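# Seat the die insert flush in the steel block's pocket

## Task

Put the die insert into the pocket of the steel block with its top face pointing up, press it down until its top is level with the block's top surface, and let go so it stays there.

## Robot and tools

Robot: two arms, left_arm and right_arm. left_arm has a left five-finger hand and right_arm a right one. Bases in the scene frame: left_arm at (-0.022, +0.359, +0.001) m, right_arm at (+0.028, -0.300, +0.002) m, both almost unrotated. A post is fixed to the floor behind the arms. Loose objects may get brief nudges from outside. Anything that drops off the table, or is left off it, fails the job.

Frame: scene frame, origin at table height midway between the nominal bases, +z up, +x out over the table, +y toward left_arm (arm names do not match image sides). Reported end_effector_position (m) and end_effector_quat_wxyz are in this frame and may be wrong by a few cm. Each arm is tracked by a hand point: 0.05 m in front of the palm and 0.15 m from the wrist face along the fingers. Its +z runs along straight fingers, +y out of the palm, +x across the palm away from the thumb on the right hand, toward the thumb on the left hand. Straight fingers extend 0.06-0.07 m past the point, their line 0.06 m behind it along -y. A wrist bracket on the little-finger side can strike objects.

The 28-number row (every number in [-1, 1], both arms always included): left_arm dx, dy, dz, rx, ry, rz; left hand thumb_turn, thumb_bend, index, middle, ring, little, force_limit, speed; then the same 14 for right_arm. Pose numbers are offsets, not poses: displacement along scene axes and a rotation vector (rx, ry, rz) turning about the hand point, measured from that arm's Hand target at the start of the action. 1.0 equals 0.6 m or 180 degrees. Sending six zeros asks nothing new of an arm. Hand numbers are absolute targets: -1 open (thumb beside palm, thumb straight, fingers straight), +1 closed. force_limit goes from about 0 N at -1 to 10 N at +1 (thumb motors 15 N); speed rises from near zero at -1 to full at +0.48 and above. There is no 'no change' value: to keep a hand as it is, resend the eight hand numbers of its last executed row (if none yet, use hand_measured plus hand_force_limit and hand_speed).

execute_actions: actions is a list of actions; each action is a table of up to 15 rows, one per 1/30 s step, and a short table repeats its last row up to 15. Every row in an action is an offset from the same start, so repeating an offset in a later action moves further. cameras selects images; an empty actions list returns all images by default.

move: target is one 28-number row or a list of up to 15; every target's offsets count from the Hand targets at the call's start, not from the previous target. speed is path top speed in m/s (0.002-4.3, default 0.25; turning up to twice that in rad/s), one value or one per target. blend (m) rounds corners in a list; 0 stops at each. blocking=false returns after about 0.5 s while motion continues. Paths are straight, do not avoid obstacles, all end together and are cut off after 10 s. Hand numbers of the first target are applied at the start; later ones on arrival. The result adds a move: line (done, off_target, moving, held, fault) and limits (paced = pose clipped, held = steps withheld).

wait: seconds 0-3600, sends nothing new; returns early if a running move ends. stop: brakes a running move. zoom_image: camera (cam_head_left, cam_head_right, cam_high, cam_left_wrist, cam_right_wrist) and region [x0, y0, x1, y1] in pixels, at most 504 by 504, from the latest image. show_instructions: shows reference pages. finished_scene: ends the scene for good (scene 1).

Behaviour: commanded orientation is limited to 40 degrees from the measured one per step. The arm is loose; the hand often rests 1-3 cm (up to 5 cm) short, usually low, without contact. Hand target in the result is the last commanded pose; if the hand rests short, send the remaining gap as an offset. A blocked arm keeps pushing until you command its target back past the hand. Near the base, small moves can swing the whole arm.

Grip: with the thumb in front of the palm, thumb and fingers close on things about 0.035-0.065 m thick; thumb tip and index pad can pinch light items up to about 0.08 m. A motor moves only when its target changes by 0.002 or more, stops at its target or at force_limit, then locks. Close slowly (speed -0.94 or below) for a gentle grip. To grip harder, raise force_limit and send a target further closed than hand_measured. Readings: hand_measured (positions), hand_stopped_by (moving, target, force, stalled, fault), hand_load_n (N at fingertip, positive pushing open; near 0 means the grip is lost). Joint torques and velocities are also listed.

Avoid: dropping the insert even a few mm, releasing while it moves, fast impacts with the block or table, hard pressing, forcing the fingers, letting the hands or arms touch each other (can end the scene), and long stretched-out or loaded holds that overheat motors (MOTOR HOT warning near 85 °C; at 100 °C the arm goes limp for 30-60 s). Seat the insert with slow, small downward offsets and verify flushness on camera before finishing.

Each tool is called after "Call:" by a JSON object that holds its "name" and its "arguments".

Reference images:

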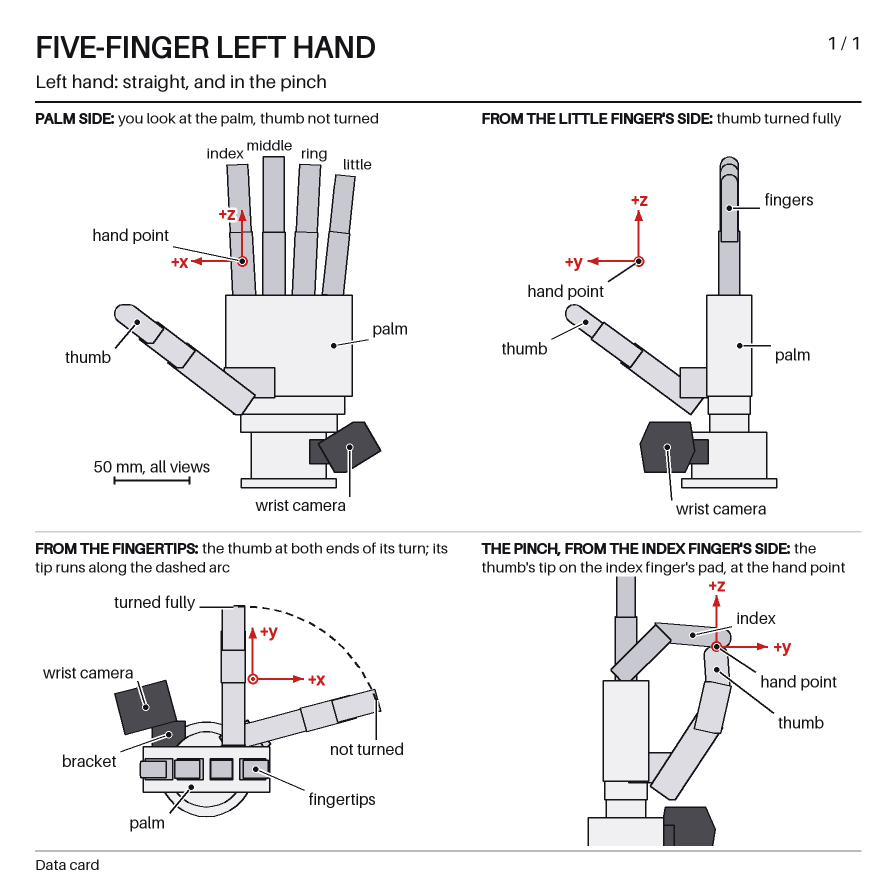

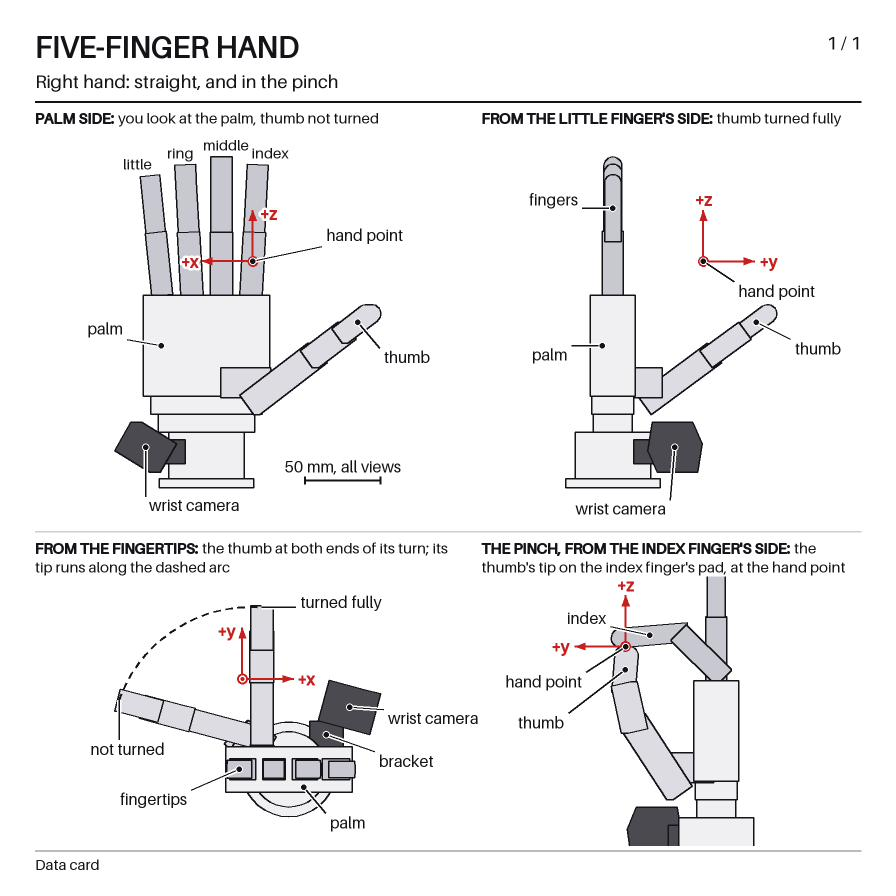

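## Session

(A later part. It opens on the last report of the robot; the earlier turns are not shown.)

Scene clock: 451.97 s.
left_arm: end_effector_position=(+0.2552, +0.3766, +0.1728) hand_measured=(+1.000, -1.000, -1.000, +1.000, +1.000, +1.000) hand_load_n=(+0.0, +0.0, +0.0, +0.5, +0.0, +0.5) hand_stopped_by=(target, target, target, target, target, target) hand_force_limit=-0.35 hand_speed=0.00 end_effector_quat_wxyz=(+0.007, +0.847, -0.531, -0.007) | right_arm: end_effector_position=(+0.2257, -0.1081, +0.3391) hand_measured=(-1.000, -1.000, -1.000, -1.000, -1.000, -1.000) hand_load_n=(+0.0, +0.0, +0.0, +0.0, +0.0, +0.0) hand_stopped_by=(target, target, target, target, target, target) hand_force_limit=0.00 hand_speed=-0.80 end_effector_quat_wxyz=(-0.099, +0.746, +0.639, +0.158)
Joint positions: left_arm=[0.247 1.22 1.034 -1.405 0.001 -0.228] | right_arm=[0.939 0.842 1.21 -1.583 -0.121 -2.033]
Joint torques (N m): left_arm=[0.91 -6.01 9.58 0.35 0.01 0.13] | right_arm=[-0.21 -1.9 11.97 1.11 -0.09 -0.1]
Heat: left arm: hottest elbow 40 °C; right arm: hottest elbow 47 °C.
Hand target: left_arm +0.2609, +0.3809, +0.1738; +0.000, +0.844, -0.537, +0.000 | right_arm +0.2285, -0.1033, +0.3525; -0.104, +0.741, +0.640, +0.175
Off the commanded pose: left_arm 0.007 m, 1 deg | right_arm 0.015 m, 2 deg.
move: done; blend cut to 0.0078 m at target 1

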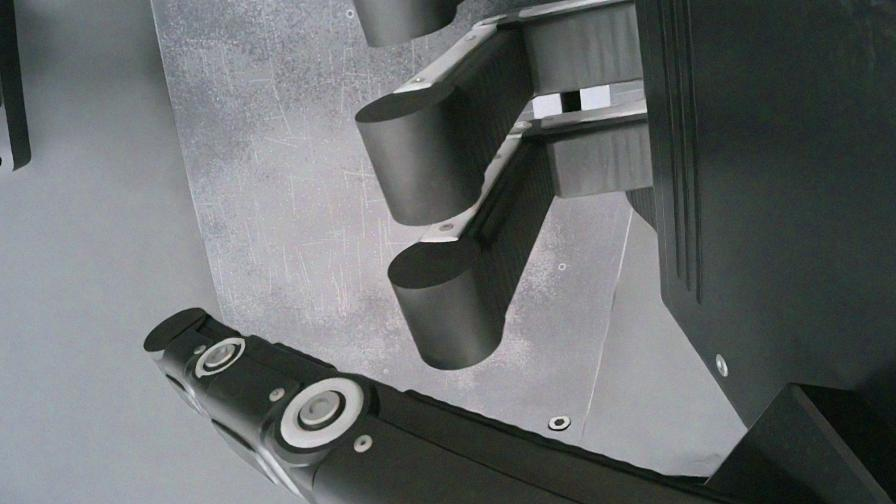

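Call:
{"name": "move", "arguments": {"target": [[0.007,0.005,-0.025,0,0,0,1,-1,-1,1,1,1,-0.35,0,0,0,0,0,0,0,-1,-1,-1,-1,-1,-1,0,-0.8]], "speed": 0.1, "cameras": ["cam_left_wrist"]}}

Call:
{"name": "zoom_image", "arguments": {"camera": "cam_left_wrist", "region": [440, 0, 640, 200]}}

Scene clock: 454.20 s.
left_arm: end_effector_position=(+0.2621, +0.3798, +0.1631) hand_measured=(+1.000, -1.000, -1.000, +1.000, +1.000, +1.000) hand_load_n=(+0.0, +0.0, +0.0, +0.0, +0.5, +0.0) hand_stopped_by=(target, target, target, target, target, target) hand_force_limit=-0.35 hand_speed=0.00 end_effector_quat_wxyz=(+0.002, +0.847, -0.532, -0.001) | right_arm: end_effector_position=(+0.2257, -0.1081, +0.3391) hand_measured=(-1.000, -1.000, -1.000, -1.000, -1.000, -1.000) hand_load_n=(+0.0, +0.0, +0.5, +0.0, +0.0, +0.0) hand_stopped_by=(target, target, target, target, target, target) hand_force_limit=0.00 hand_speed=-0.80 end_effector_quat_wxyz=(-0.099, +0.746, +0.639, +0.158)
Joint positions: left_arm=[0.251 1.234 1.023 -1.363 0.001 -0.222] | right_arm=[0.939 0.842 1.21 -1.583 -0.121 -2.033]
Joint torques (N m): left_arm=[1.2 -5.6 8.69 0.47 0.01 0.13] | right_arm=[-0.21 -1.9 11.99 1.13 -0.09 -0.1]
Heat: left arm: hottest elbow 40 °C; right arm: hottest elbow 47 °C.
Hand target: left_arm +0.2651, +0.3838, +0.1588; +0.000, +0.844, -0.537, +0.000 | right_arm +0.2285, -0.1033, +0.3525; -0.104, +0.741, +0.640, +0.175
Off the commanded pose: left_arm 0.007 m, 1 deg | right_arm 0.015 m, 2 deg.
move: done

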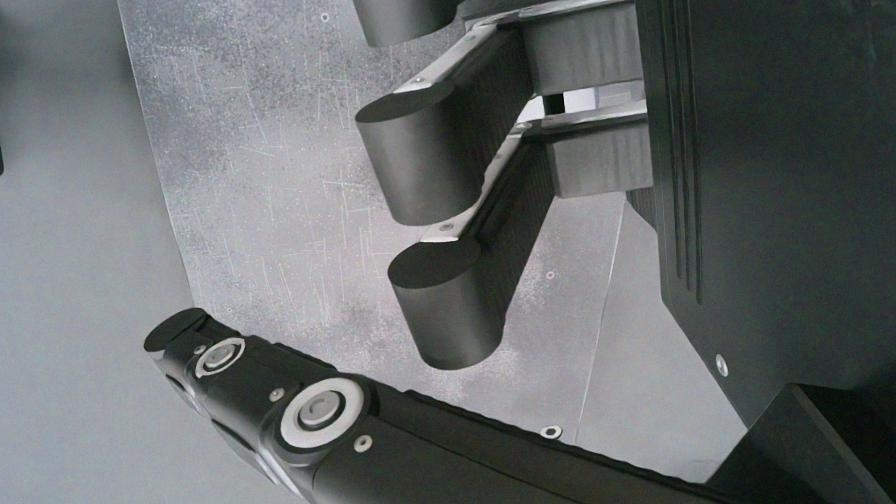

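Scaled by 2.520 from the camera's image (finer frame: 1280x720).

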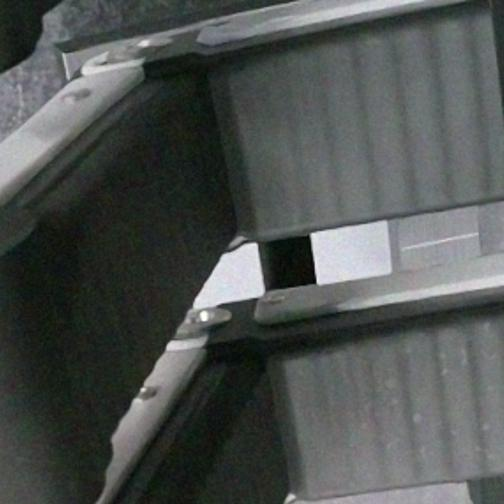

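Call:
{"name": "move", "arguments": {"target": [[0,0,-0.035,0,0,0,1,-1,-1,1,1,1,-0.35,0,0,0,0,0,0,0,-1,-1,-1,-1,-1,-1,0,-0.8]], "speed": 0.08, "cameras": ["cam_left_wrist"]}}

Call:
{"name": "zoom_image", "arguments": {"camera": "cam_left_wrist", "region": [440, 0, 640, 200]}}

Scene clock: 455.73 s.
left_arm: end_effector_position=(+0.2623, +0.3795, +0.1461) hand_measured=(+1.000, -1.000, -1.000, +1.000, +1.000, +1.000) hand_load_n=(+0.0, +0.0, -2.0, +0.0, +0.5, +0.0) hand_stopped_by=(target, target, target, target, target, target) hand_force_limit=-0.35 hand_speed=0.00 end_effector_quat_wxyz=(+0.001, +0.844, -0.536, +0.003) | right_arm: end_effector_position=(+0.2257, -0.1081, +0.3391) hand_measured=(-1.000, -1.000, -1.000, -1.000, -1.000, -1.000) hand_load_n=(+0.0, +0.0, +0.0, +0.0, +0.0, +0.0) hand_stopped_by=(target, target, target, target, target, target) hand_force_limit=0.00 hand_speed=-0.80 end_effector_quat_wxyz=(-0.099, +0.746, +0.639, +0.158)
Joint positions: left_arm=[0.252 1.241 0.983 -1.31 0.005 -0.212] | right_arm=[0.939 0.842 1.21 -1.583 -0.121 -2.033]
Joint torques (N m): left_arm=[1.26 -5.13 8.18 0.72 -0.13 0.1] | right_arm=[-0.21 -1.9 11.99 1.14 -0.09 -0.1]
Heat: left arm: hottest elbow 40 °C; right arm: hottest elbow 47 °C.
Hand target: left_arm +0.2650, +0.3839, +0.1377; +0.000, +0.844, -0.537, +0.000 | right_arm +0.2285, -0.1033, +0.3525; -0.104, +0.741, +0.640, +0.175
Off the commanded pose: left_arm 0.010 m, 0 deg | right_arm 0.015 m, 2 deg.
move: done

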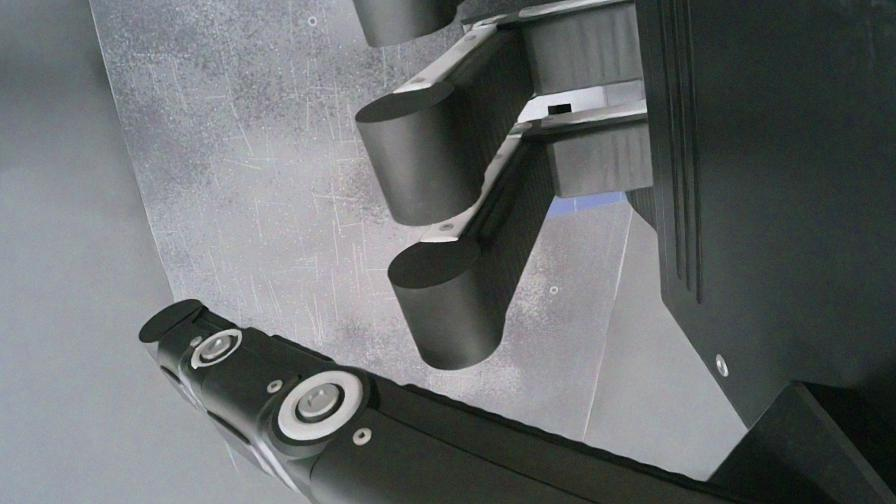

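Scaled by 2.520 from the camera's image (finer frame: 1280x720).

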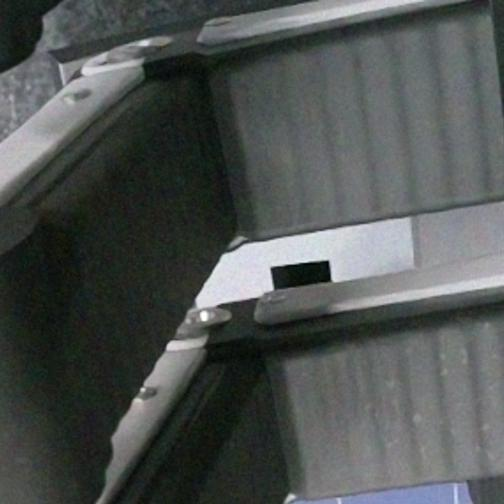

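Call:
{"name": "move", "arguments": {"target": [[0,0,-0.035,0,0,0,1,-1,-1,1,1,1,-0.35,0,0,0,0,0,0,0,-1,-1,-1,-1,-1,-1,0,-0.8]], "speed": 0.06, "cameras": ["cam_left_wrist"]}}

Call:
{"name": "zoom_image", "arguments": {"camera": "cam_left_wrist", "region": [440, 0, 640, 200]}}

Scene clock: 457.03 s.
left_arm: end_effector_position=(+0.2693, +0.3810, +0.1427) hand_measured=(+1.000, -1.000, -1.000, +1.000, +1.000, +1.000) hand_load_n=(+0.0, +0.0, -5.0, +0.0, +0.0, +0.0) hand_stopped_by=(target, target, target, target, target, target) hand_force_limit=-0.35 hand_speed=0.00 end_effector_quat_wxyz=(-0.012, +0.843, -0.537, +0.017) | right_arm: end_effector_position=(+0.2257, -0.1081, +0.3391) hand_measured=(-1.000, -1.000, -1.000, -1.000, -1.000, -1.000) hand_load_n=(+0.0, +0.0, +0.0, +0.0, +0.0, +0.0) hand_stopped_by=(target, target, target, target, target, target) hand_force_limit=0.00 hand_speed=-0.80 end_effector_quat_wxyz=(-0.099, +0.746, +0.639, +0.158)
Joint positions: left_arm=[0.252 1.234 0.973 -1.268 0.007 -0.209] | right_arm=[0.939 0.842 1.21 -1.583 -0.121 -2.033]
Joint torques (N m): left_arm=[1.14 -3.49 5.63 1.42 -0.18 0.06] | right_arm=[-0.21 -1.9 11.99 1.13 -0.09 -0.1]
Heat: left arm: hottest elbow 40 °C; right arm: hottest elbow 47 °C.
Hand target: left_arm +0.2651, +0.3839, +0.1168; +0.000, +0.844, -0.537, +0.000 | right_arm +0.2285, -0.1033, +0.3525; -0.104, +0.741, +0.640, +0.175
Off the commanded pose: left_arm 0.026 m, 2 deg | right_arm 0.015 m, 2 deg.
move: off_target (left_arm)

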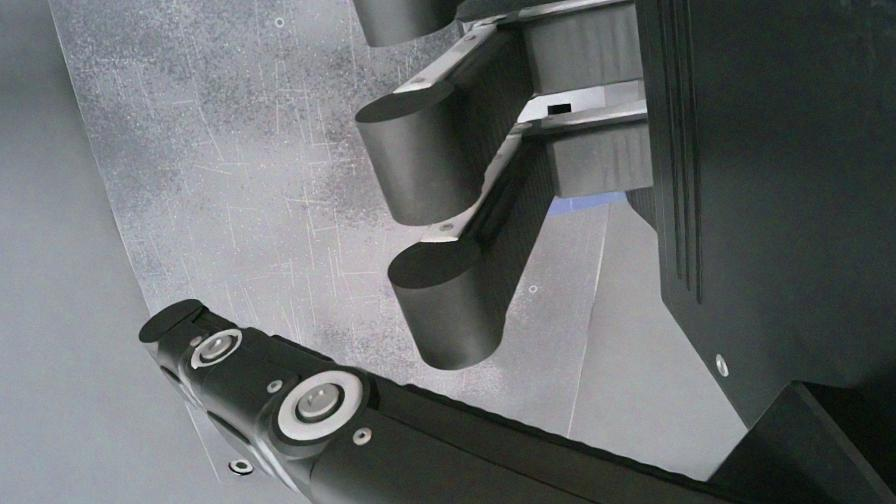

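Scaled by 2.520 from the camera's image (finer frame: 1280x720).

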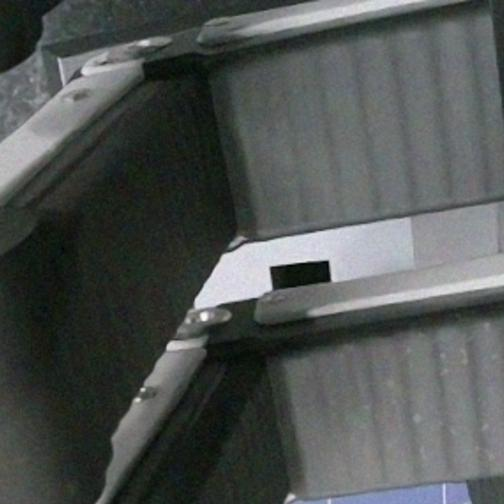

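Call:
{"name": "move", "arguments": {"target": [[-0.013,0,-0.035,0,0.025,0,1,-1,-1,1,1,1,-0.35,0,0,0,0,0,0,0,-1,-1,-1,-1,-1,-1,0,-0.8]], "speed": 0.06, "cameras": ["cam_left_wrist"]}}

Call:
{"name": "zoom_image", "arguments": {"camera": "cam_left_wrist", "region": [440, 0, 640, 200]}}

Scene clock: 458.60 s.
left_arm: end_effector_position=(+0.2686, +0.3823, +0.1411) hand_measured=(+1.000, -1.000, -1.000, +1.000, +1.000, +1.000) hand_load_n=(+0.0, +0.0, -6.5, +0.0, +0.0, +0.0) hand_stopped_by=(target, target, target, target, target, target) hand_force_limit=-0.35 hand_speed=0.00 end_effector_quat_wxyz=(-0.013, +0.844, -0.537, +0.013) | right_arm: end_effector_position=(+0.2257, -0.1081, +0.3391) hand_measured=(-1.000, -1.000, -1.000, -1.000, -1.000, -1.000) hand_load_n=(+0.0, +0.0, +0.0, +0.0, +0.0, +0.0) hand_stopped_by=(target, target, target, target, target, target) hand_force_limit=0.00 hand_speed=-0.80 end_effector_quat_wxyz=(-0.099, +0.746, +0.639, +0.158)
Joint positions: left_arm=[0.252 1.237 0.972 -1.268 -0.001 -0.209] | right_arm=[0.939 0.842 1.21 -1.583 -0.121 -2.033]
Joint torques (N m): left_arm=[0.67 0.32 4.44 0.96 -0.55 0.01] | right_arm=[-0.15 -1.96 11.97 1.14 -0.09 -0.1]
Heat: left arm: hottest elbow 40 °C; right arm: hottest elbow 47 °C.
Hand target: left_arm +0.2572, +0.3839, +0.0957; +0.021, +0.843, -0.536, -0.033 | right_arm +0.2285, -0.1033, +0.3525; -0.104, +0.741, +0.640, +0.175
Off the commanded pose: left_arm 0.047 m, 7 deg | right_arm 0.015 m, 2 deg.
move: off_target (left_arm)

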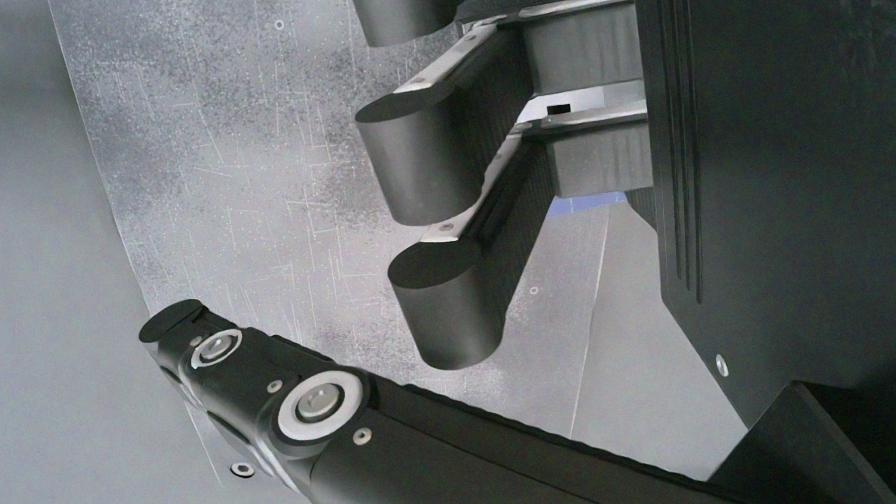

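Scaled by 2.520 from the camera's image (finer frame: 1280x720).

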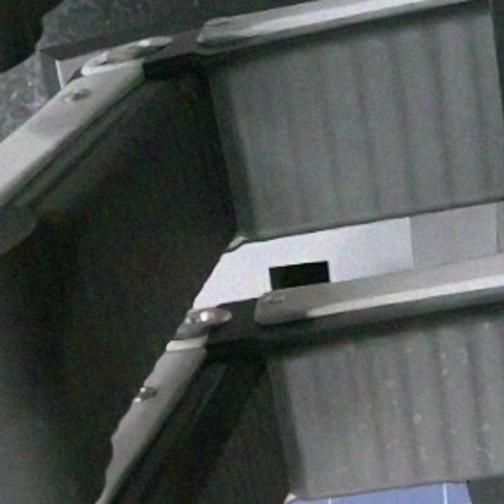

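Call:
{"name": "move", "arguments": {"target": [[0.005,0,0.05,0,-0.025,0,1,-1,-1,1,1,1,-0.35,0,0,0,0,0,0,0,-1,-1,-1,-1,-1,-1,0,-0.8],[0.005,0,0.145,0,-0.025,0,1,-1,-1,1,1,1,-0.35,0,0,0,0,0,0,0,-1,-1,-1,-1,-1,-1,0,-0.8],[0.048,0.008,0.145,0,-0.025,0,1,-1,-1,1,1,1,-0.35,0,0,0,0,0,0,0,-1,-1,-1,-1,-1,-1,0,-0.8]], "speed": 0.1, "cameras": ["cam_left_wrist"]}}

Call:
{"name": "zoom_image", "arguments": {"camera": "cam_left_wrist", "region": [440, 0, 640, 200]}}

Scene clock: 464.47 s.
left_arm: end_effector_position=(+0.2727, +0.3839, +0.1736) hand_measured=(+1.000, -1.000, -1.000, +1.000, +1.000, +1.000) hand_load_n=(+0.0, +0.0, +0.0, +0.0, +0.0, +0.0) hand_stopped_by=(target, target, target, target, target, target) hand_force_limit=-0.35 hand_speed=0.00 end_effector_quat_wxyz=(+0.012, +0.844, -0.536, -0.011) | right_arm: end_effector_position=(+0.2257, -0.1081, +0.3391) hand_measured=(-1.000, -1.000, -1.000, -1.000, -1.000, -1.000) hand_load_n=(+0.0, +0.0, +0.0, +0.0, +0.0, +0.0) hand_stopped_by=(target, target, target, target, target, target) hand_force_limit=0.00 hand_speed=-0.80 end_effector_quat_wxyz=(-0.099, +0.746, +0.639, +0.158)
Joint positions: left_arm=[0.255 1.281 1.087 -1.409 0.001 -0.209] | right_arm=[0.939 0.842 1.21 -1.583 -0.121 -2.033]
Joint torques (N m): left_arm=[0.85 -6.48 11.84 -0.1 -0.13 0.05] | right_arm=[-0.21 -1.85 11.99 1.14 -0.09 -0.1]
Heat: left arm: hottest elbow 40 °C; right arm: hottest elbow 47 °C.
Hand target: left_arm +0.2861, +0.3886, +0.1828; +0.000, +0.844, -0.537, +0.000 | right_arm +0.2285, -0.1033, +0.3525; -0.104, +0.741, +0.640, +0.175
Off the commanded pose: left_arm 0.017 m, 2 deg | right_arm 0.015 m, 2 deg.
move: off_target (left_arm)

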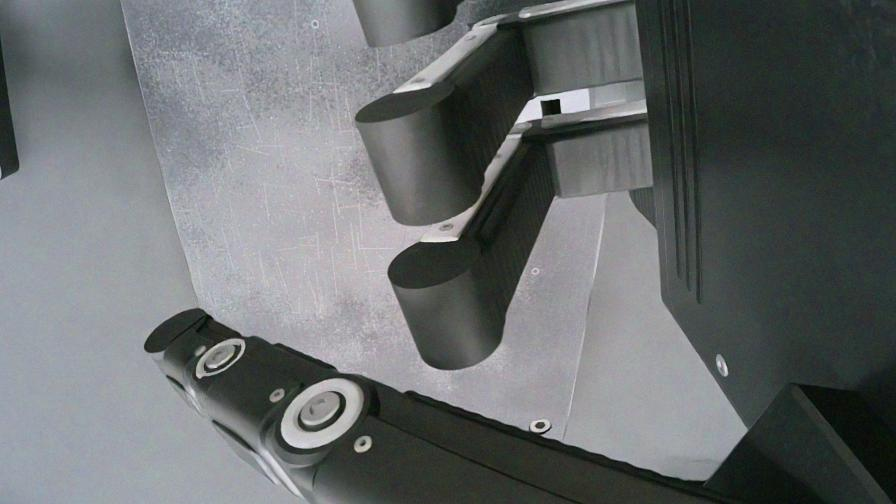

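Scaled by 2.520 from the camera's image (finer frame: 1280x720).

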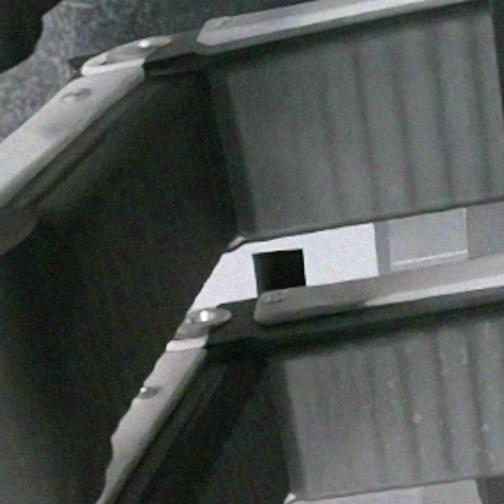

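Call:
{"name": "move", "arguments": {"target": [[0.010,0.007,-0.04,0,0,0,1,-1,-1,1,1,1,-0.35,0,0,0,0,0,0,0,-1,-1,-1,-1,-1,-1,0,-0.8]], "speed": 0.1, "cameras": ["cam_left_wrist"]}}

Call:
{"name": "zoom_image", "arguments": {"camera": "cam_left_wrist", "region": [440, 0, 640, 200]}}

Scene clock: 466.10 s.
left_arm: end_effector_position=(+0.2881, +0.3886, +0.1619) hand_measured=(+1.000, -1.000, -1.000, +1.000, +1.000, +1.000) hand_load_n=(+0.0, +0.0, +0.0, +0.0, +0.0, +0.0) hand_stopped_by=(target, target, target, target, target, target) hand_force_limit=-0.35 hand_speed=0.00 end_effector_quat_wxyz=(+0.003, +0.845, -0.534, -0.003) | right_arm: end_effector_position=(+0.2257, -0.1081, +0.3391) hand_measured=(-1.000, -1.000, -1.000, -1.000, -1.000, -1.000) hand_load_n=(+0.0, +0.0, -0.5, +0.0, +0.0, +0.0) hand_stopped_by=(target, target, target, target, target, target) hand_force_limit=0.00 hand_speed=-0.80 end_effector_quat_wxyz=(-0.099, +0.746, +0.639, +0.158)
Joint positions: left_arm=[0.258 1.312 1.087 -1.354 0.001 -0.209] | right_arm=[0.939 0.842 1.21 -1.583 -0.121 -2.033]
Joint torques (N m): left_arm=[1.14 -6.89 8.88 0.44 -0.12 0.1] | right_arm=[-0.21 -1.9 11.99 1.13 -0.09 -0.1]
Heat: left arm: hottest elbow 40 °C; right arm: hottest elbow 47 °C.
Hand target: left_arm +0.2921, +0.3929, +0.1588; +0.000, +0.844, -0.537, +0.000 | right_arm +0.2285, -0.1033, +0.3525; -0.104, +0.741, +0.640, +0.175
Off the commanded pose: left_arm 0.007 m, 1 deg | right_arm 0.015 m, 2 deg.
move: done

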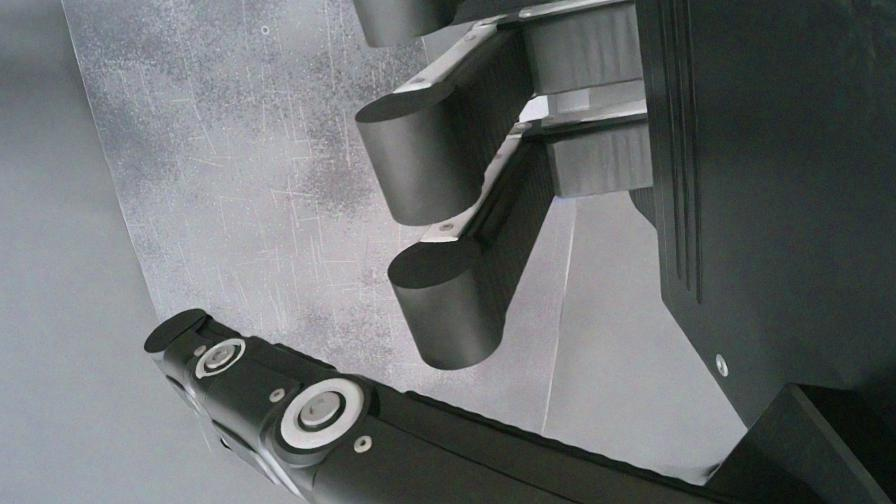

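Scaled by 2.520 from the camera's image (finer frame: 1280x720).

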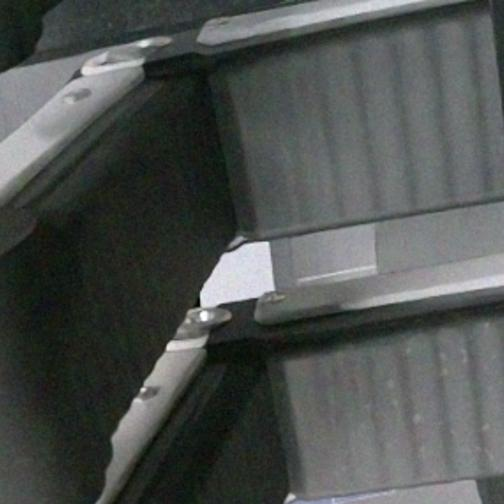

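Call:
{"name": "move", "arguments": {"target": [[0,0,-0.045,0,0,0,1,-1,-1,1,1,1,-0.35,0,0,0,0,0,0,0,-1,-1,-1,-1,-1,-1,0,-0.8]], "speed": 0.08, "cameras": ["cam_left_wrist"]}}

Call:
{"name": "zoom_image", "arguments": {"camera": "cam_left_wrist", "region": [440, 0, 640, 200]}}

Scene clock: 467.73 s.
left_arm: end_effector_position=(+0.2891, +0.3888, +0.1357) hand_measured=(+1.000, -1.000, -1.000, +1.000, +1.000, +1.000) hand_load_n=(+0.0, +0.0, +0.0, +0.0, +0.0, +0.0) hand_stopped_by=(target, target, target, target, target, target) hand_force_limit=-0.35 hand_speed=0.00 end_effector_quat_wxyz=(+0.002, +0.845, -0.534, -0.001) | right_arm: end_effector_position=(+0.2257, -0.1081, +0.3391) hand_measured=(-1.000, -1.000, -1.000, -1.000, -1.000, -1.000) hand_load_n=(+0.0, +0.0, +0.0, +0.0, +0.0, +0.0) hand_stopped_by=(target, target, target, target, target, target) hand_force_limit=0.00 hand_speed=-0.80 end_effector_quat_wxyz=(-0.099, +0.746, +0.639, +0.158)
Joint positions: left_arm=[0.258 1.331 1.034 -1.279 0.001 -0.209] | right_arm=[0.939 0.842 1.21 -1.583 -0.121 -2.033]
Joint torques (N m): left_arm=[1.2 -6.95 8.62 0.46 -0.12 0.11] | right_arm=[-0.15 -1.96 11.99 1.14 -0.09 -0.1]
Heat: left arm: hottest elbow 40 °C; right arm: hottest elbow 47 °C.
Hand target: left_arm +0.2922, +0.3929, +0.1318; +0.000, +0.844, -0.537, +0.000 | right_arm +0.2285, -0.1033, +0.3525; -0.104, +0.741, +0.640, +0.175
Off the commanded pose: left_arm 0.006 m, 0 deg | right_arm 0.015 m, 2 deg.
move: done

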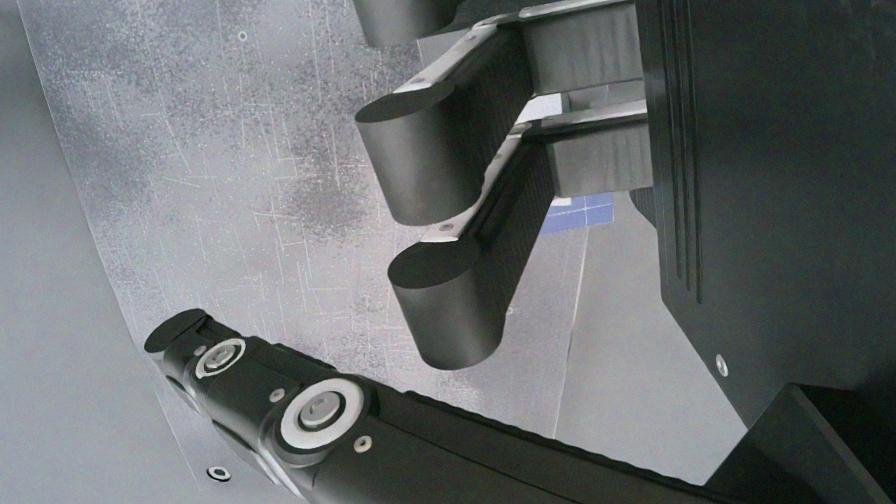

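Scaled by 2.520 from the camera's image (finer frame: 1280x720).

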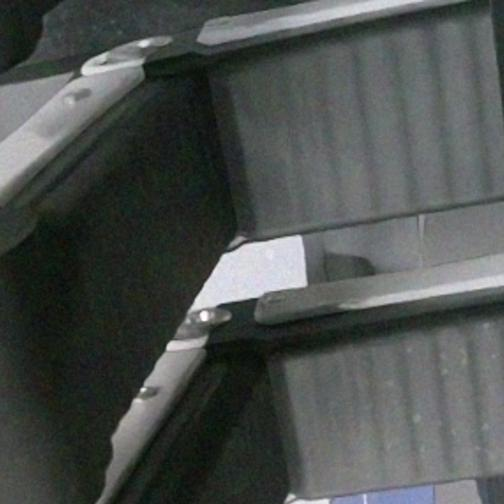

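Call:
{"name": "move", "arguments": {"target": [[0,0,-0.018,0,0,0,1,-1,-1,1,1,1,-0.35,0,0,0,0,0,0,0,-1,-1,-1,-1,-1,-1,0,-0.8]], "speed": 0.06, "cameras": ["cam_left_wrist"]}}

Call:
{"name": "zoom_image", "arguments": {"camera": "cam_left_wrist", "region": [440, 0, 640, 200]}}

Scene clock: 468.93 s.
left_arm: end_effector_position=(+0.2917, +0.3888, +0.1297) hand_measured=(+1.000, -1.000, -1.000, +1.000, +1.000, +1.000) hand_load_n=(+0.0, +0.0, +0.0, +0.5, +0.0, +0.0) hand_stopped_by=(target, target, target, target, target, target) hand_force_limit=-0.35 hand_speed=0.00 end_effector_quat_wxyz=(-0.001, +0.846, -0.533, +0.005) | right_arm: end_effector_position=(+0.2257, -0.1081, +0.3391) hand_measured=(-1.000, -1.000, -1.000, -1.000, -1.000, -1.000) hand_load_n=(+0.0, +0.0, +0.0, +0.0, +0.0, +0.0) hand_stopped_by=(target, target, target, target, target, target) hand_force_limit=0.00 hand_speed=-0.80 end_effector_quat_wxyz=(-0.099, +0.746, +0.639, +0.158)
Joint positions: left_arm=[0.259 1.332 1.02 -1.25 0.005 -0.211] | right_arm=[0.939 0.842 1.21 -1.583 -0.121 -2.033]
Joint torques (N m): left_arm=[1.03 -6.3 8.01 0.46 -0.11 0.11] | right_arm=[-0.21 -1.9 11.97 1.11 -0.09 -0.1]
Heat: left arm: hottest elbow 40 °C; right arm: hottest elbow 47 °C.
Hand target: left_arm +0.2921, +0.3929, +0.1210; +0.000, +0.844, -0.537, +0.000 | right_arm +0.2285, -0.1033, +0.3525; -0.104, +0.741, +0.640, +0.175
Off the commanded pose: left_arm 0.010 m, 1 deg | right_arm 0.015 m, 2 deg.
move: done

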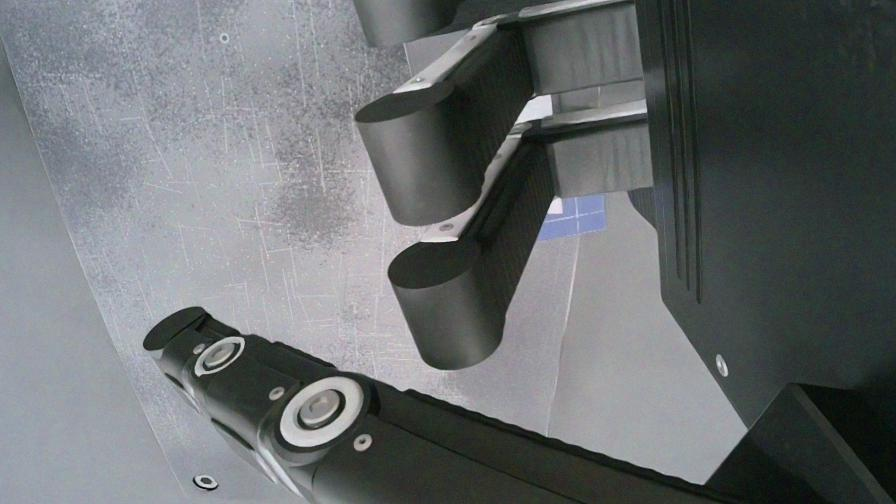

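Scaled by 2.520 from the camera's image (finer frame: 1280x720).

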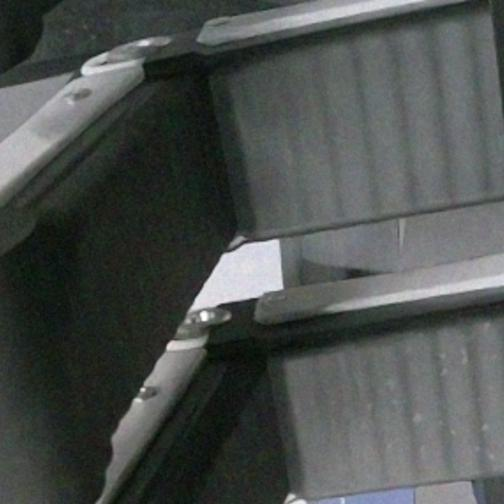

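Call:
{"name": "move", "arguments": {"target": [[-0.005,-0.005,0.09,0,0,0,1,-1,-1,1,1,1,-0.35,0,0,0,0,0,0,0,-1,-1,-1,-1,-1,-1,0,-0.8],[0.066,0.0085,0.09,0.1266,-0.2843,-0.0102,1,-0.7,-0.2,-0.2,-1,-1,-0.35,0,0,0,0,0,0,0,-1,-1,-1,-1,-1,-1,0,-0.8]], "speed": 0.2, "cameras": ["cam_left_wrist"]}}

Scene clock: 485.67 s.
left_arm: end_effector_position=(+0.3278, +0.3979, +0.1699) hand_measured=(+1.000, -0.700, -0.200, -0.200, -1.000, -1.000) hand_load_n=(+0.0, +0.0, +0.0, +0.0, +0.0, +0.0) hand_stopped_by=(target, target, target, target, target, target) hand_force_limit=-0.35 hand_speed=0.00 end_effector_quat_wxyz=(-0.380, +0.747, -0.484, +0.253) | right_arm: end_effector_position=(+0.2257, -0.1081, +0.3391) hand_measured=(-1.000, -1.000, -1.000, -1.000, -1.000, -1.000) hand_load_n=(+0.0, +0.0, +0.0, +0.0, +0.5, +0.0) hand_stopped_by=(target, target, target, target, target, target) hand_force_limit=0.00 hand_speed=-0.80 end_effector_quat_wxyz=(-0.099, +0.746, +0.639, +0.158)
Joint positions: left_arm=[0.11 0.742 0.582 -0.486 -0.26 -0.205] | right_arm=[0.939 0.842 1.21 -1.583 -0.121 -2.033]
Joint torques (N m): left_arm=[-0.09 -1.38 10.29 2.43 -0.25 0.13] | right_arm=[-0.21 -1.9 11.99 1.13 -0.09 -0.1]
Heat: left arm: hottest elbow 39 °C; right arm: hottest elbow 47 °C.
Hand target: left_arm +0.3317, +0.3980, +0.1750; -0.391, +0.736, -0.487, +0.259 | right_arm +0.2285, -0.1033, +0.3525; -0.104, +0.741, +0.640, +0.175
Off the commanded pose: left_arm 0.007 m, 2 deg | right_arm 0.015 m, 2 deg.
move: done

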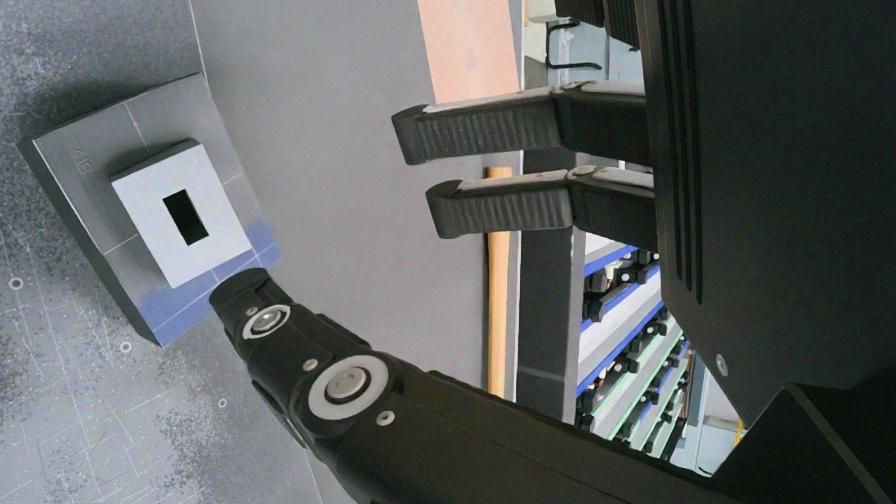

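Call:
{"name": "move", "arguments": {"target": [[0,0,-0.06,0,0,-0.028,1,-0.7,-0.2,-0.2,-1,-1,-0.35,0,0,0,0,0,0,0,-1,-1,-1,-1,-1,-1,0,-0.8]], "speed": 0.12, "cameras": ["cam_left_wrist"]}}

Scene clock: 488.90 s.
left_arm: end_effector_position=(+0.3267, +0.3941, +0.1357) hand_measured=(+1.000, -0.700, -0.200, -0.200, -1.000, -1.000) hand_load_n=(+0.0, +0.0, +0.0, +0.0, -0.5, +0.0) hand_stopped_by=(target, target, target, target, target, target) hand_force_limit=-0.35 hand_speed=0.00 end_effector_quat_wxyz=(-0.370, +0.721, -0.517, +0.274) | right_arm: end_effector_position=(+0.2257, -0.1081, +0.3391) hand_measured=(-1.000, -1.000, -1.000, -1.000, -1.000, -1.000) hand_load_n=(+0.0, +0.0, +0.0, +0.0, +0.0, +0.0) hand_stopped_by=(target, target, target, target, target, target) hand_force_limit=0.00 hand_speed=-0.80 end_effector_quat_wxyz=(-0.099, +0.746, +0.639, +0.158)
Joint positions: left_arm=[0.149 0.759 0.49 -0.354 -0.151 -0.124] | right_arm=[0.939 0.842 1.21 -1.583 -0.121 -2.033]
Joint torques (N m): left_arm=[1.03 -0.56 10.35 2.51 -0.05 0.13] | right_arm=[-0.21 -1.9 11.99 1.14 -0.09 -0.1]
Heat: left arm: hottest elbow 39 °C; right arm: hottest elbow 47 °C.
Hand target: left_arm +0.3317, +0.3979, +0.1389; -0.380, +0.714, -0.519, +0.276 | right_arm +0.2285, -0.1033, +0.3525; -0.104, +0.741, +0.640, +0.175
Off the commanded pose: left_arm 0.007 m, 1 deg | right_arm 0.015 m, 2 deg.
move: done

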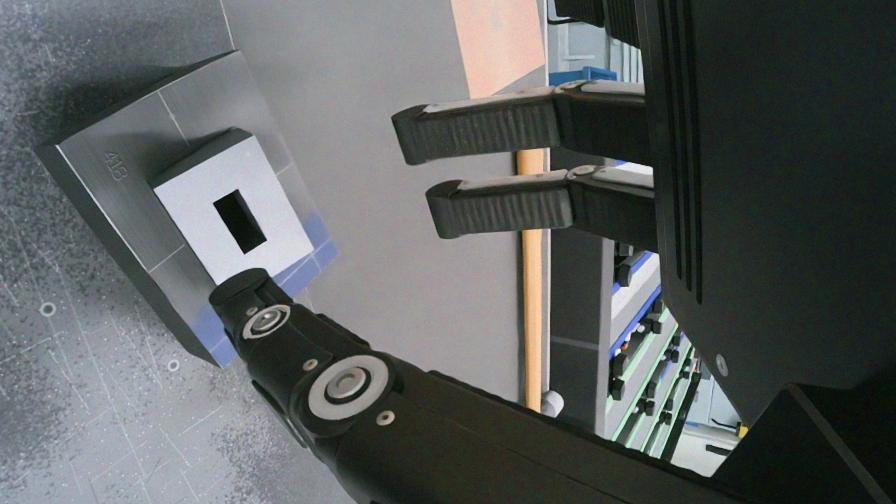

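Call:
{"name": "zoom_image", "arguments": {"camera": "cam_left_wrist", "region": [130, 90, 350, 310]}}

Scaled by 2.291 from the camera's image (finer frame: 1280x720).

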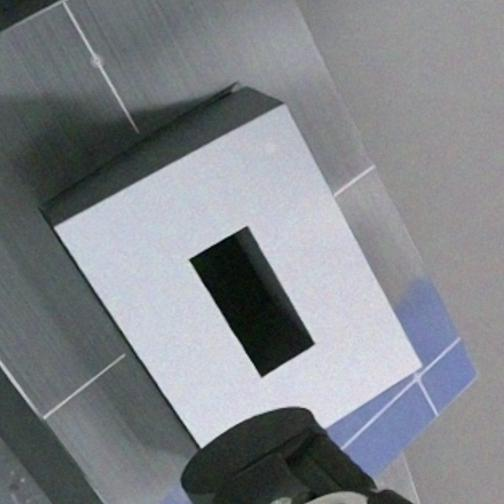

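Call:
{"name": "move", "arguments": {"target": [[0.003,0.010,-0.053,0,0,0,1,-0.7,-0.2,-0.2,-1,-1,-0.35,0,0,0,0,0,0,0,-1,-1,-1,-1,-1,-1,0,-0.8]], "speed": 0.1, "cameras": ["cam_left_wrist"]}}

Scene clock: 492.83 s.
left_arm: end_effector_position=(+0.3285, +0.3997, +0.1026) hand_measured=(+1.000, -0.700, -0.200, -0.200, -1.000, -1.000) hand_load_n=(+0.0, +0.0, +0.0, +0.0, +0.0, +0.0) hand_stopped_by=(target, target, target, target, target, target) hand_force_limit=-0.35 hand_speed=0.00 end_effector_quat_wxyz=(-0.368, +0.722, -0.518, +0.274) | right_arm: end_effector_position=(+0.2257, -0.1081, +0.3391) hand_measured=(-1.000, -1.000, -1.000, -1.000, -1.000, -1.000) hand_load_n=(+0.0, +0.0, +0.0, +0.0, +0.0, +0.0) hand_stopped_by=(target, target, target, target, target, target) hand_force_limit=0.00 hand_speed=-0.80 end_effector_quat_wxyz=(-0.099, +0.746, +0.639, +0.158)
Joint positions: left_arm=[0.174 0.818 0.423 -0.228 -0.13 -0.11] | right_arm=[0.939 0.842 1.21 -1.583 -0.121 -2.033]
Joint torques (N m): left_arm=[1.14 -1.14 10.07 2.51 -0.05 0.14] | right_arm=[-0.21 -1.85 11.99 1.13 -0.09 -0.1]
Heat: left arm: hottest elbow 40 °C; right arm: hottest elbow 47 °C.
Hand target: left_arm +0.3335, +0.4040, +0.1072; -0.380, +0.714, -0.519, +0.276 | right_arm +0.2285, -0.1033, +0.3525; -0.104, +0.741, +0.640, +0.175
Off the commanded pose: left_arm 0.008 m, 2 deg | right_arm 0.015 m, 2 deg.
move: done

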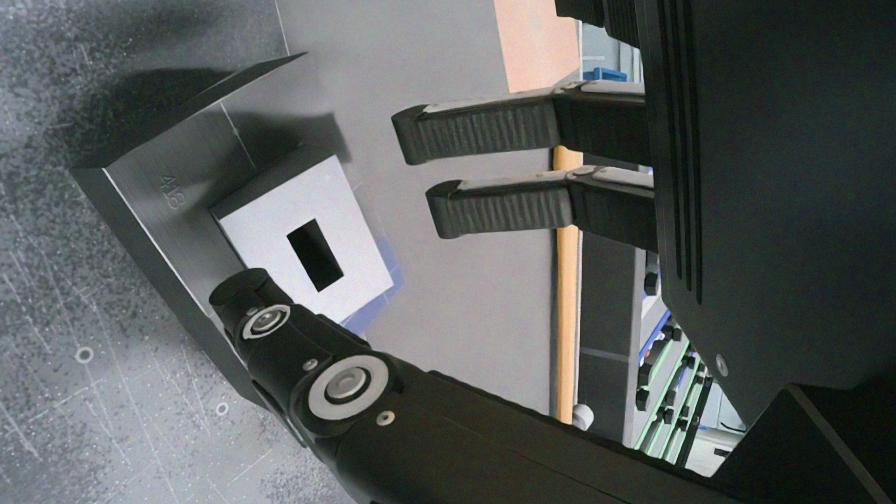

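Call:
{"name": "move", "arguments": {"target": [[0.0015,-0.005,-0.02,0,0,0,1,-0.7,-0.2,-0.2,-1,-1,-0.35,0,0,0,0,0,0,0,-1,-1,-1,-1,-1,-1,0,-0.8]], "speed": 0.08, "cameras": ["cam_left_wrist"]}}

Call:
{"name": "zoom_image", "arguments": {"camera": "cam_left_wrist", "region": [180, 120, 480, 340]}}

Scene clock: 495.43 s.
left_arm: end_effector_position=(+0.3299, +0.4011, +0.0934) hand_measured=(+1.000, -0.700, -0.200, -0.200, -1.000, -1.000) hand_load_n=(+0.0, +0.0, +0.0, +0.0, +0.0, +0.0) hand_stopped_by=(target, target, target, target, target, target) hand_force_limit=-0.35 hand_speed=0.00 end_effector_quat_wxyz=(-0.372, +0.722, -0.516, +0.274) | right_arm: end_effector_position=(+0.2257, -0.1081, +0.3391) hand_measured=(-1.000, -1.000, -1.000, -1.000, -1.000, -1.000) hand_load_n=(+0.0, +0.0, +0.0, +0.0, +0.0, +0.0) hand_stopped_by=(target, target, target, target, target, target) hand_force_limit=0.00 hand_speed=-0.80 end_effector_quat_wxyz=(-0.099, +0.746, +0.639, +0.158)
Joint positions: left_arm=[0.174 0.839 0.402 -0.181 -0.136 -0.11] | right_arm=[0.939 0.842 1.21 -1.583 -0.121 -2.033]
Joint torques (N m): left_arm=[-0.26 -0.91 9.62 2.51 -0.21 0.06] | right_arm=[-0.21 -1.9 11.97 1.13 -0.09 -0.1]
Heat: left arm: hottest elbow 40 °C; right arm: hottest elbow 47 °C.
Hand target: left_arm +0.3344, +0.4010, +0.0952; -0.380, +0.714, -0.519, +0.276 | right_arm +0.2285, -0.1033, +0.3525; -0.104, +0.741, +0.640, +0.175
Off the commanded pose: left_arm 0.005 m, 1 deg | right_arm 0.015 m, 2 deg.
move: done

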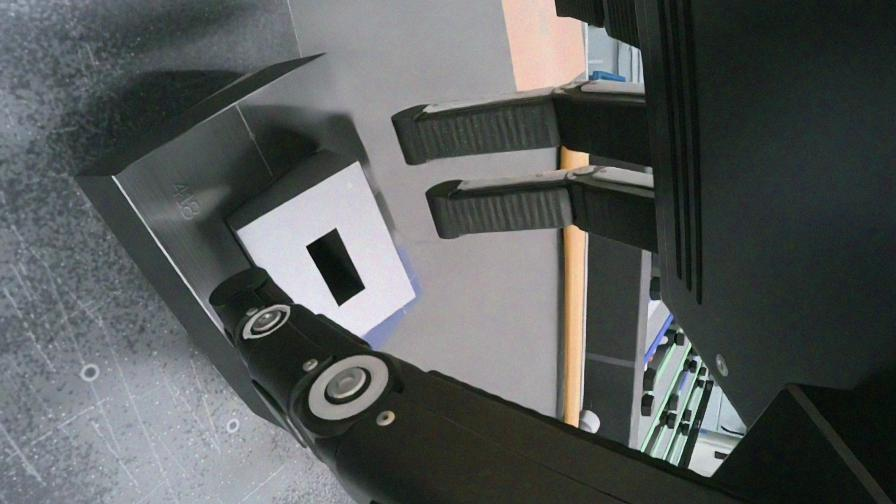

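Scaled by 1.680 from the camera's image (finer frame: 1280x720).

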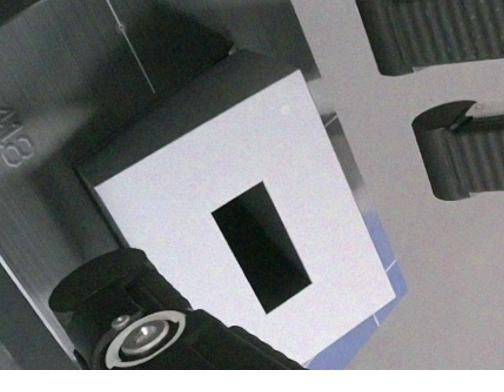

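Call:
{"name": "move", "arguments": {"target": [[0.0,-0.009,-0.009,0,0,0,1,-0.7,-0.2,-0.2,-1,-1,-0.35,0,0,0,0,0,0,0,-1,-1,-1,-1,-1,-1,0,-0.8]], "speed": 0.08, "cameras": ["cam_left_wrist"]}}

Call:
{"name": "zoom_image", "arguments": {"camera": "cam_left_wrist", "region": [180, 120, 480, 340]}}

Scene clock: 496.80 s.
left_arm: end_effector_position=(+0.3303, +0.3957, +0.0893) hand_measured=(+1.000, -0.700, -0.200, -0.200, -1.000, -1.000) hand_load_n=(+0.0, +0.0, +0.0, +0.0, +0.0, +0.0) hand_stopped_by=(target, target, target, target, target, target) hand_force_limit=-0.35 hand_speed=0.00 end_effector_quat_wxyz=(-0.375, +0.717, -0.521, +0.273) | right_arm: end_effector_position=(+0.2257, -0.1081, +0.3391) hand_measured=(-1.000, -1.000, -1.000, -1.000, -1.000, -1.000) hand_load_n=(+0.0, +0.0, +0.0, +0.0, +0.0, +0.0) hand_stopped_by=(target, target, target, target, target, target) hand_force_limit=0.00 hand_speed=-0.80 end_effector_quat_wxyz=(-0.099, +0.746, +0.639, +0.158)
Joint positions: left_arm=[0.148 0.845 0.392 -0.162 -0.156 -0.11] | right_arm=[0.939 0.842 1.21 -1.583 -0.121 -2.033]
Joint torques (N m): left_arm=[0.09 -0.67 9.46 2.52 -0.2 -0.09] | right_arm=[-0.15 -1.9 11.99 1.13 -0.09 -0.11]
Heat: left arm: hottest elbow 40 °C; right arm: hottest elbow 47 °C.
Hand target: left_arm +0.3344, +0.3955, +0.0898; -0.380, +0.714, -0.519, +0.276 | right_arm +0.2285, -0.1033, +0.3525; -0.104, +0.741, +0.640, +0.175
Off the commanded pose: left_arm 0.004 m, 1 deg | right_arm 0.015 m, 2 deg.
move: done

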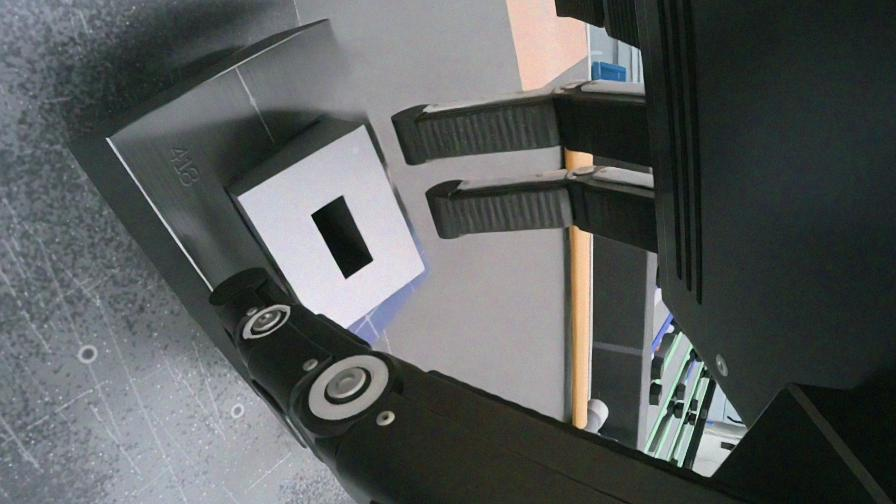

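Scaled by 1.680 from the camera's image (finer frame: 1280x720).

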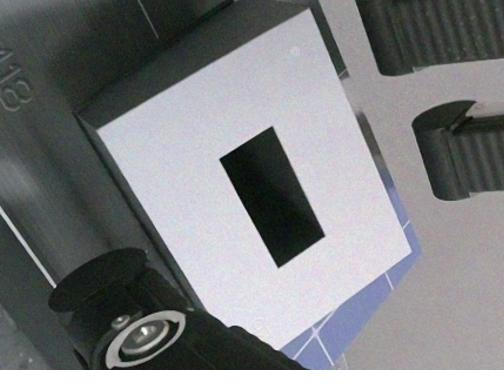

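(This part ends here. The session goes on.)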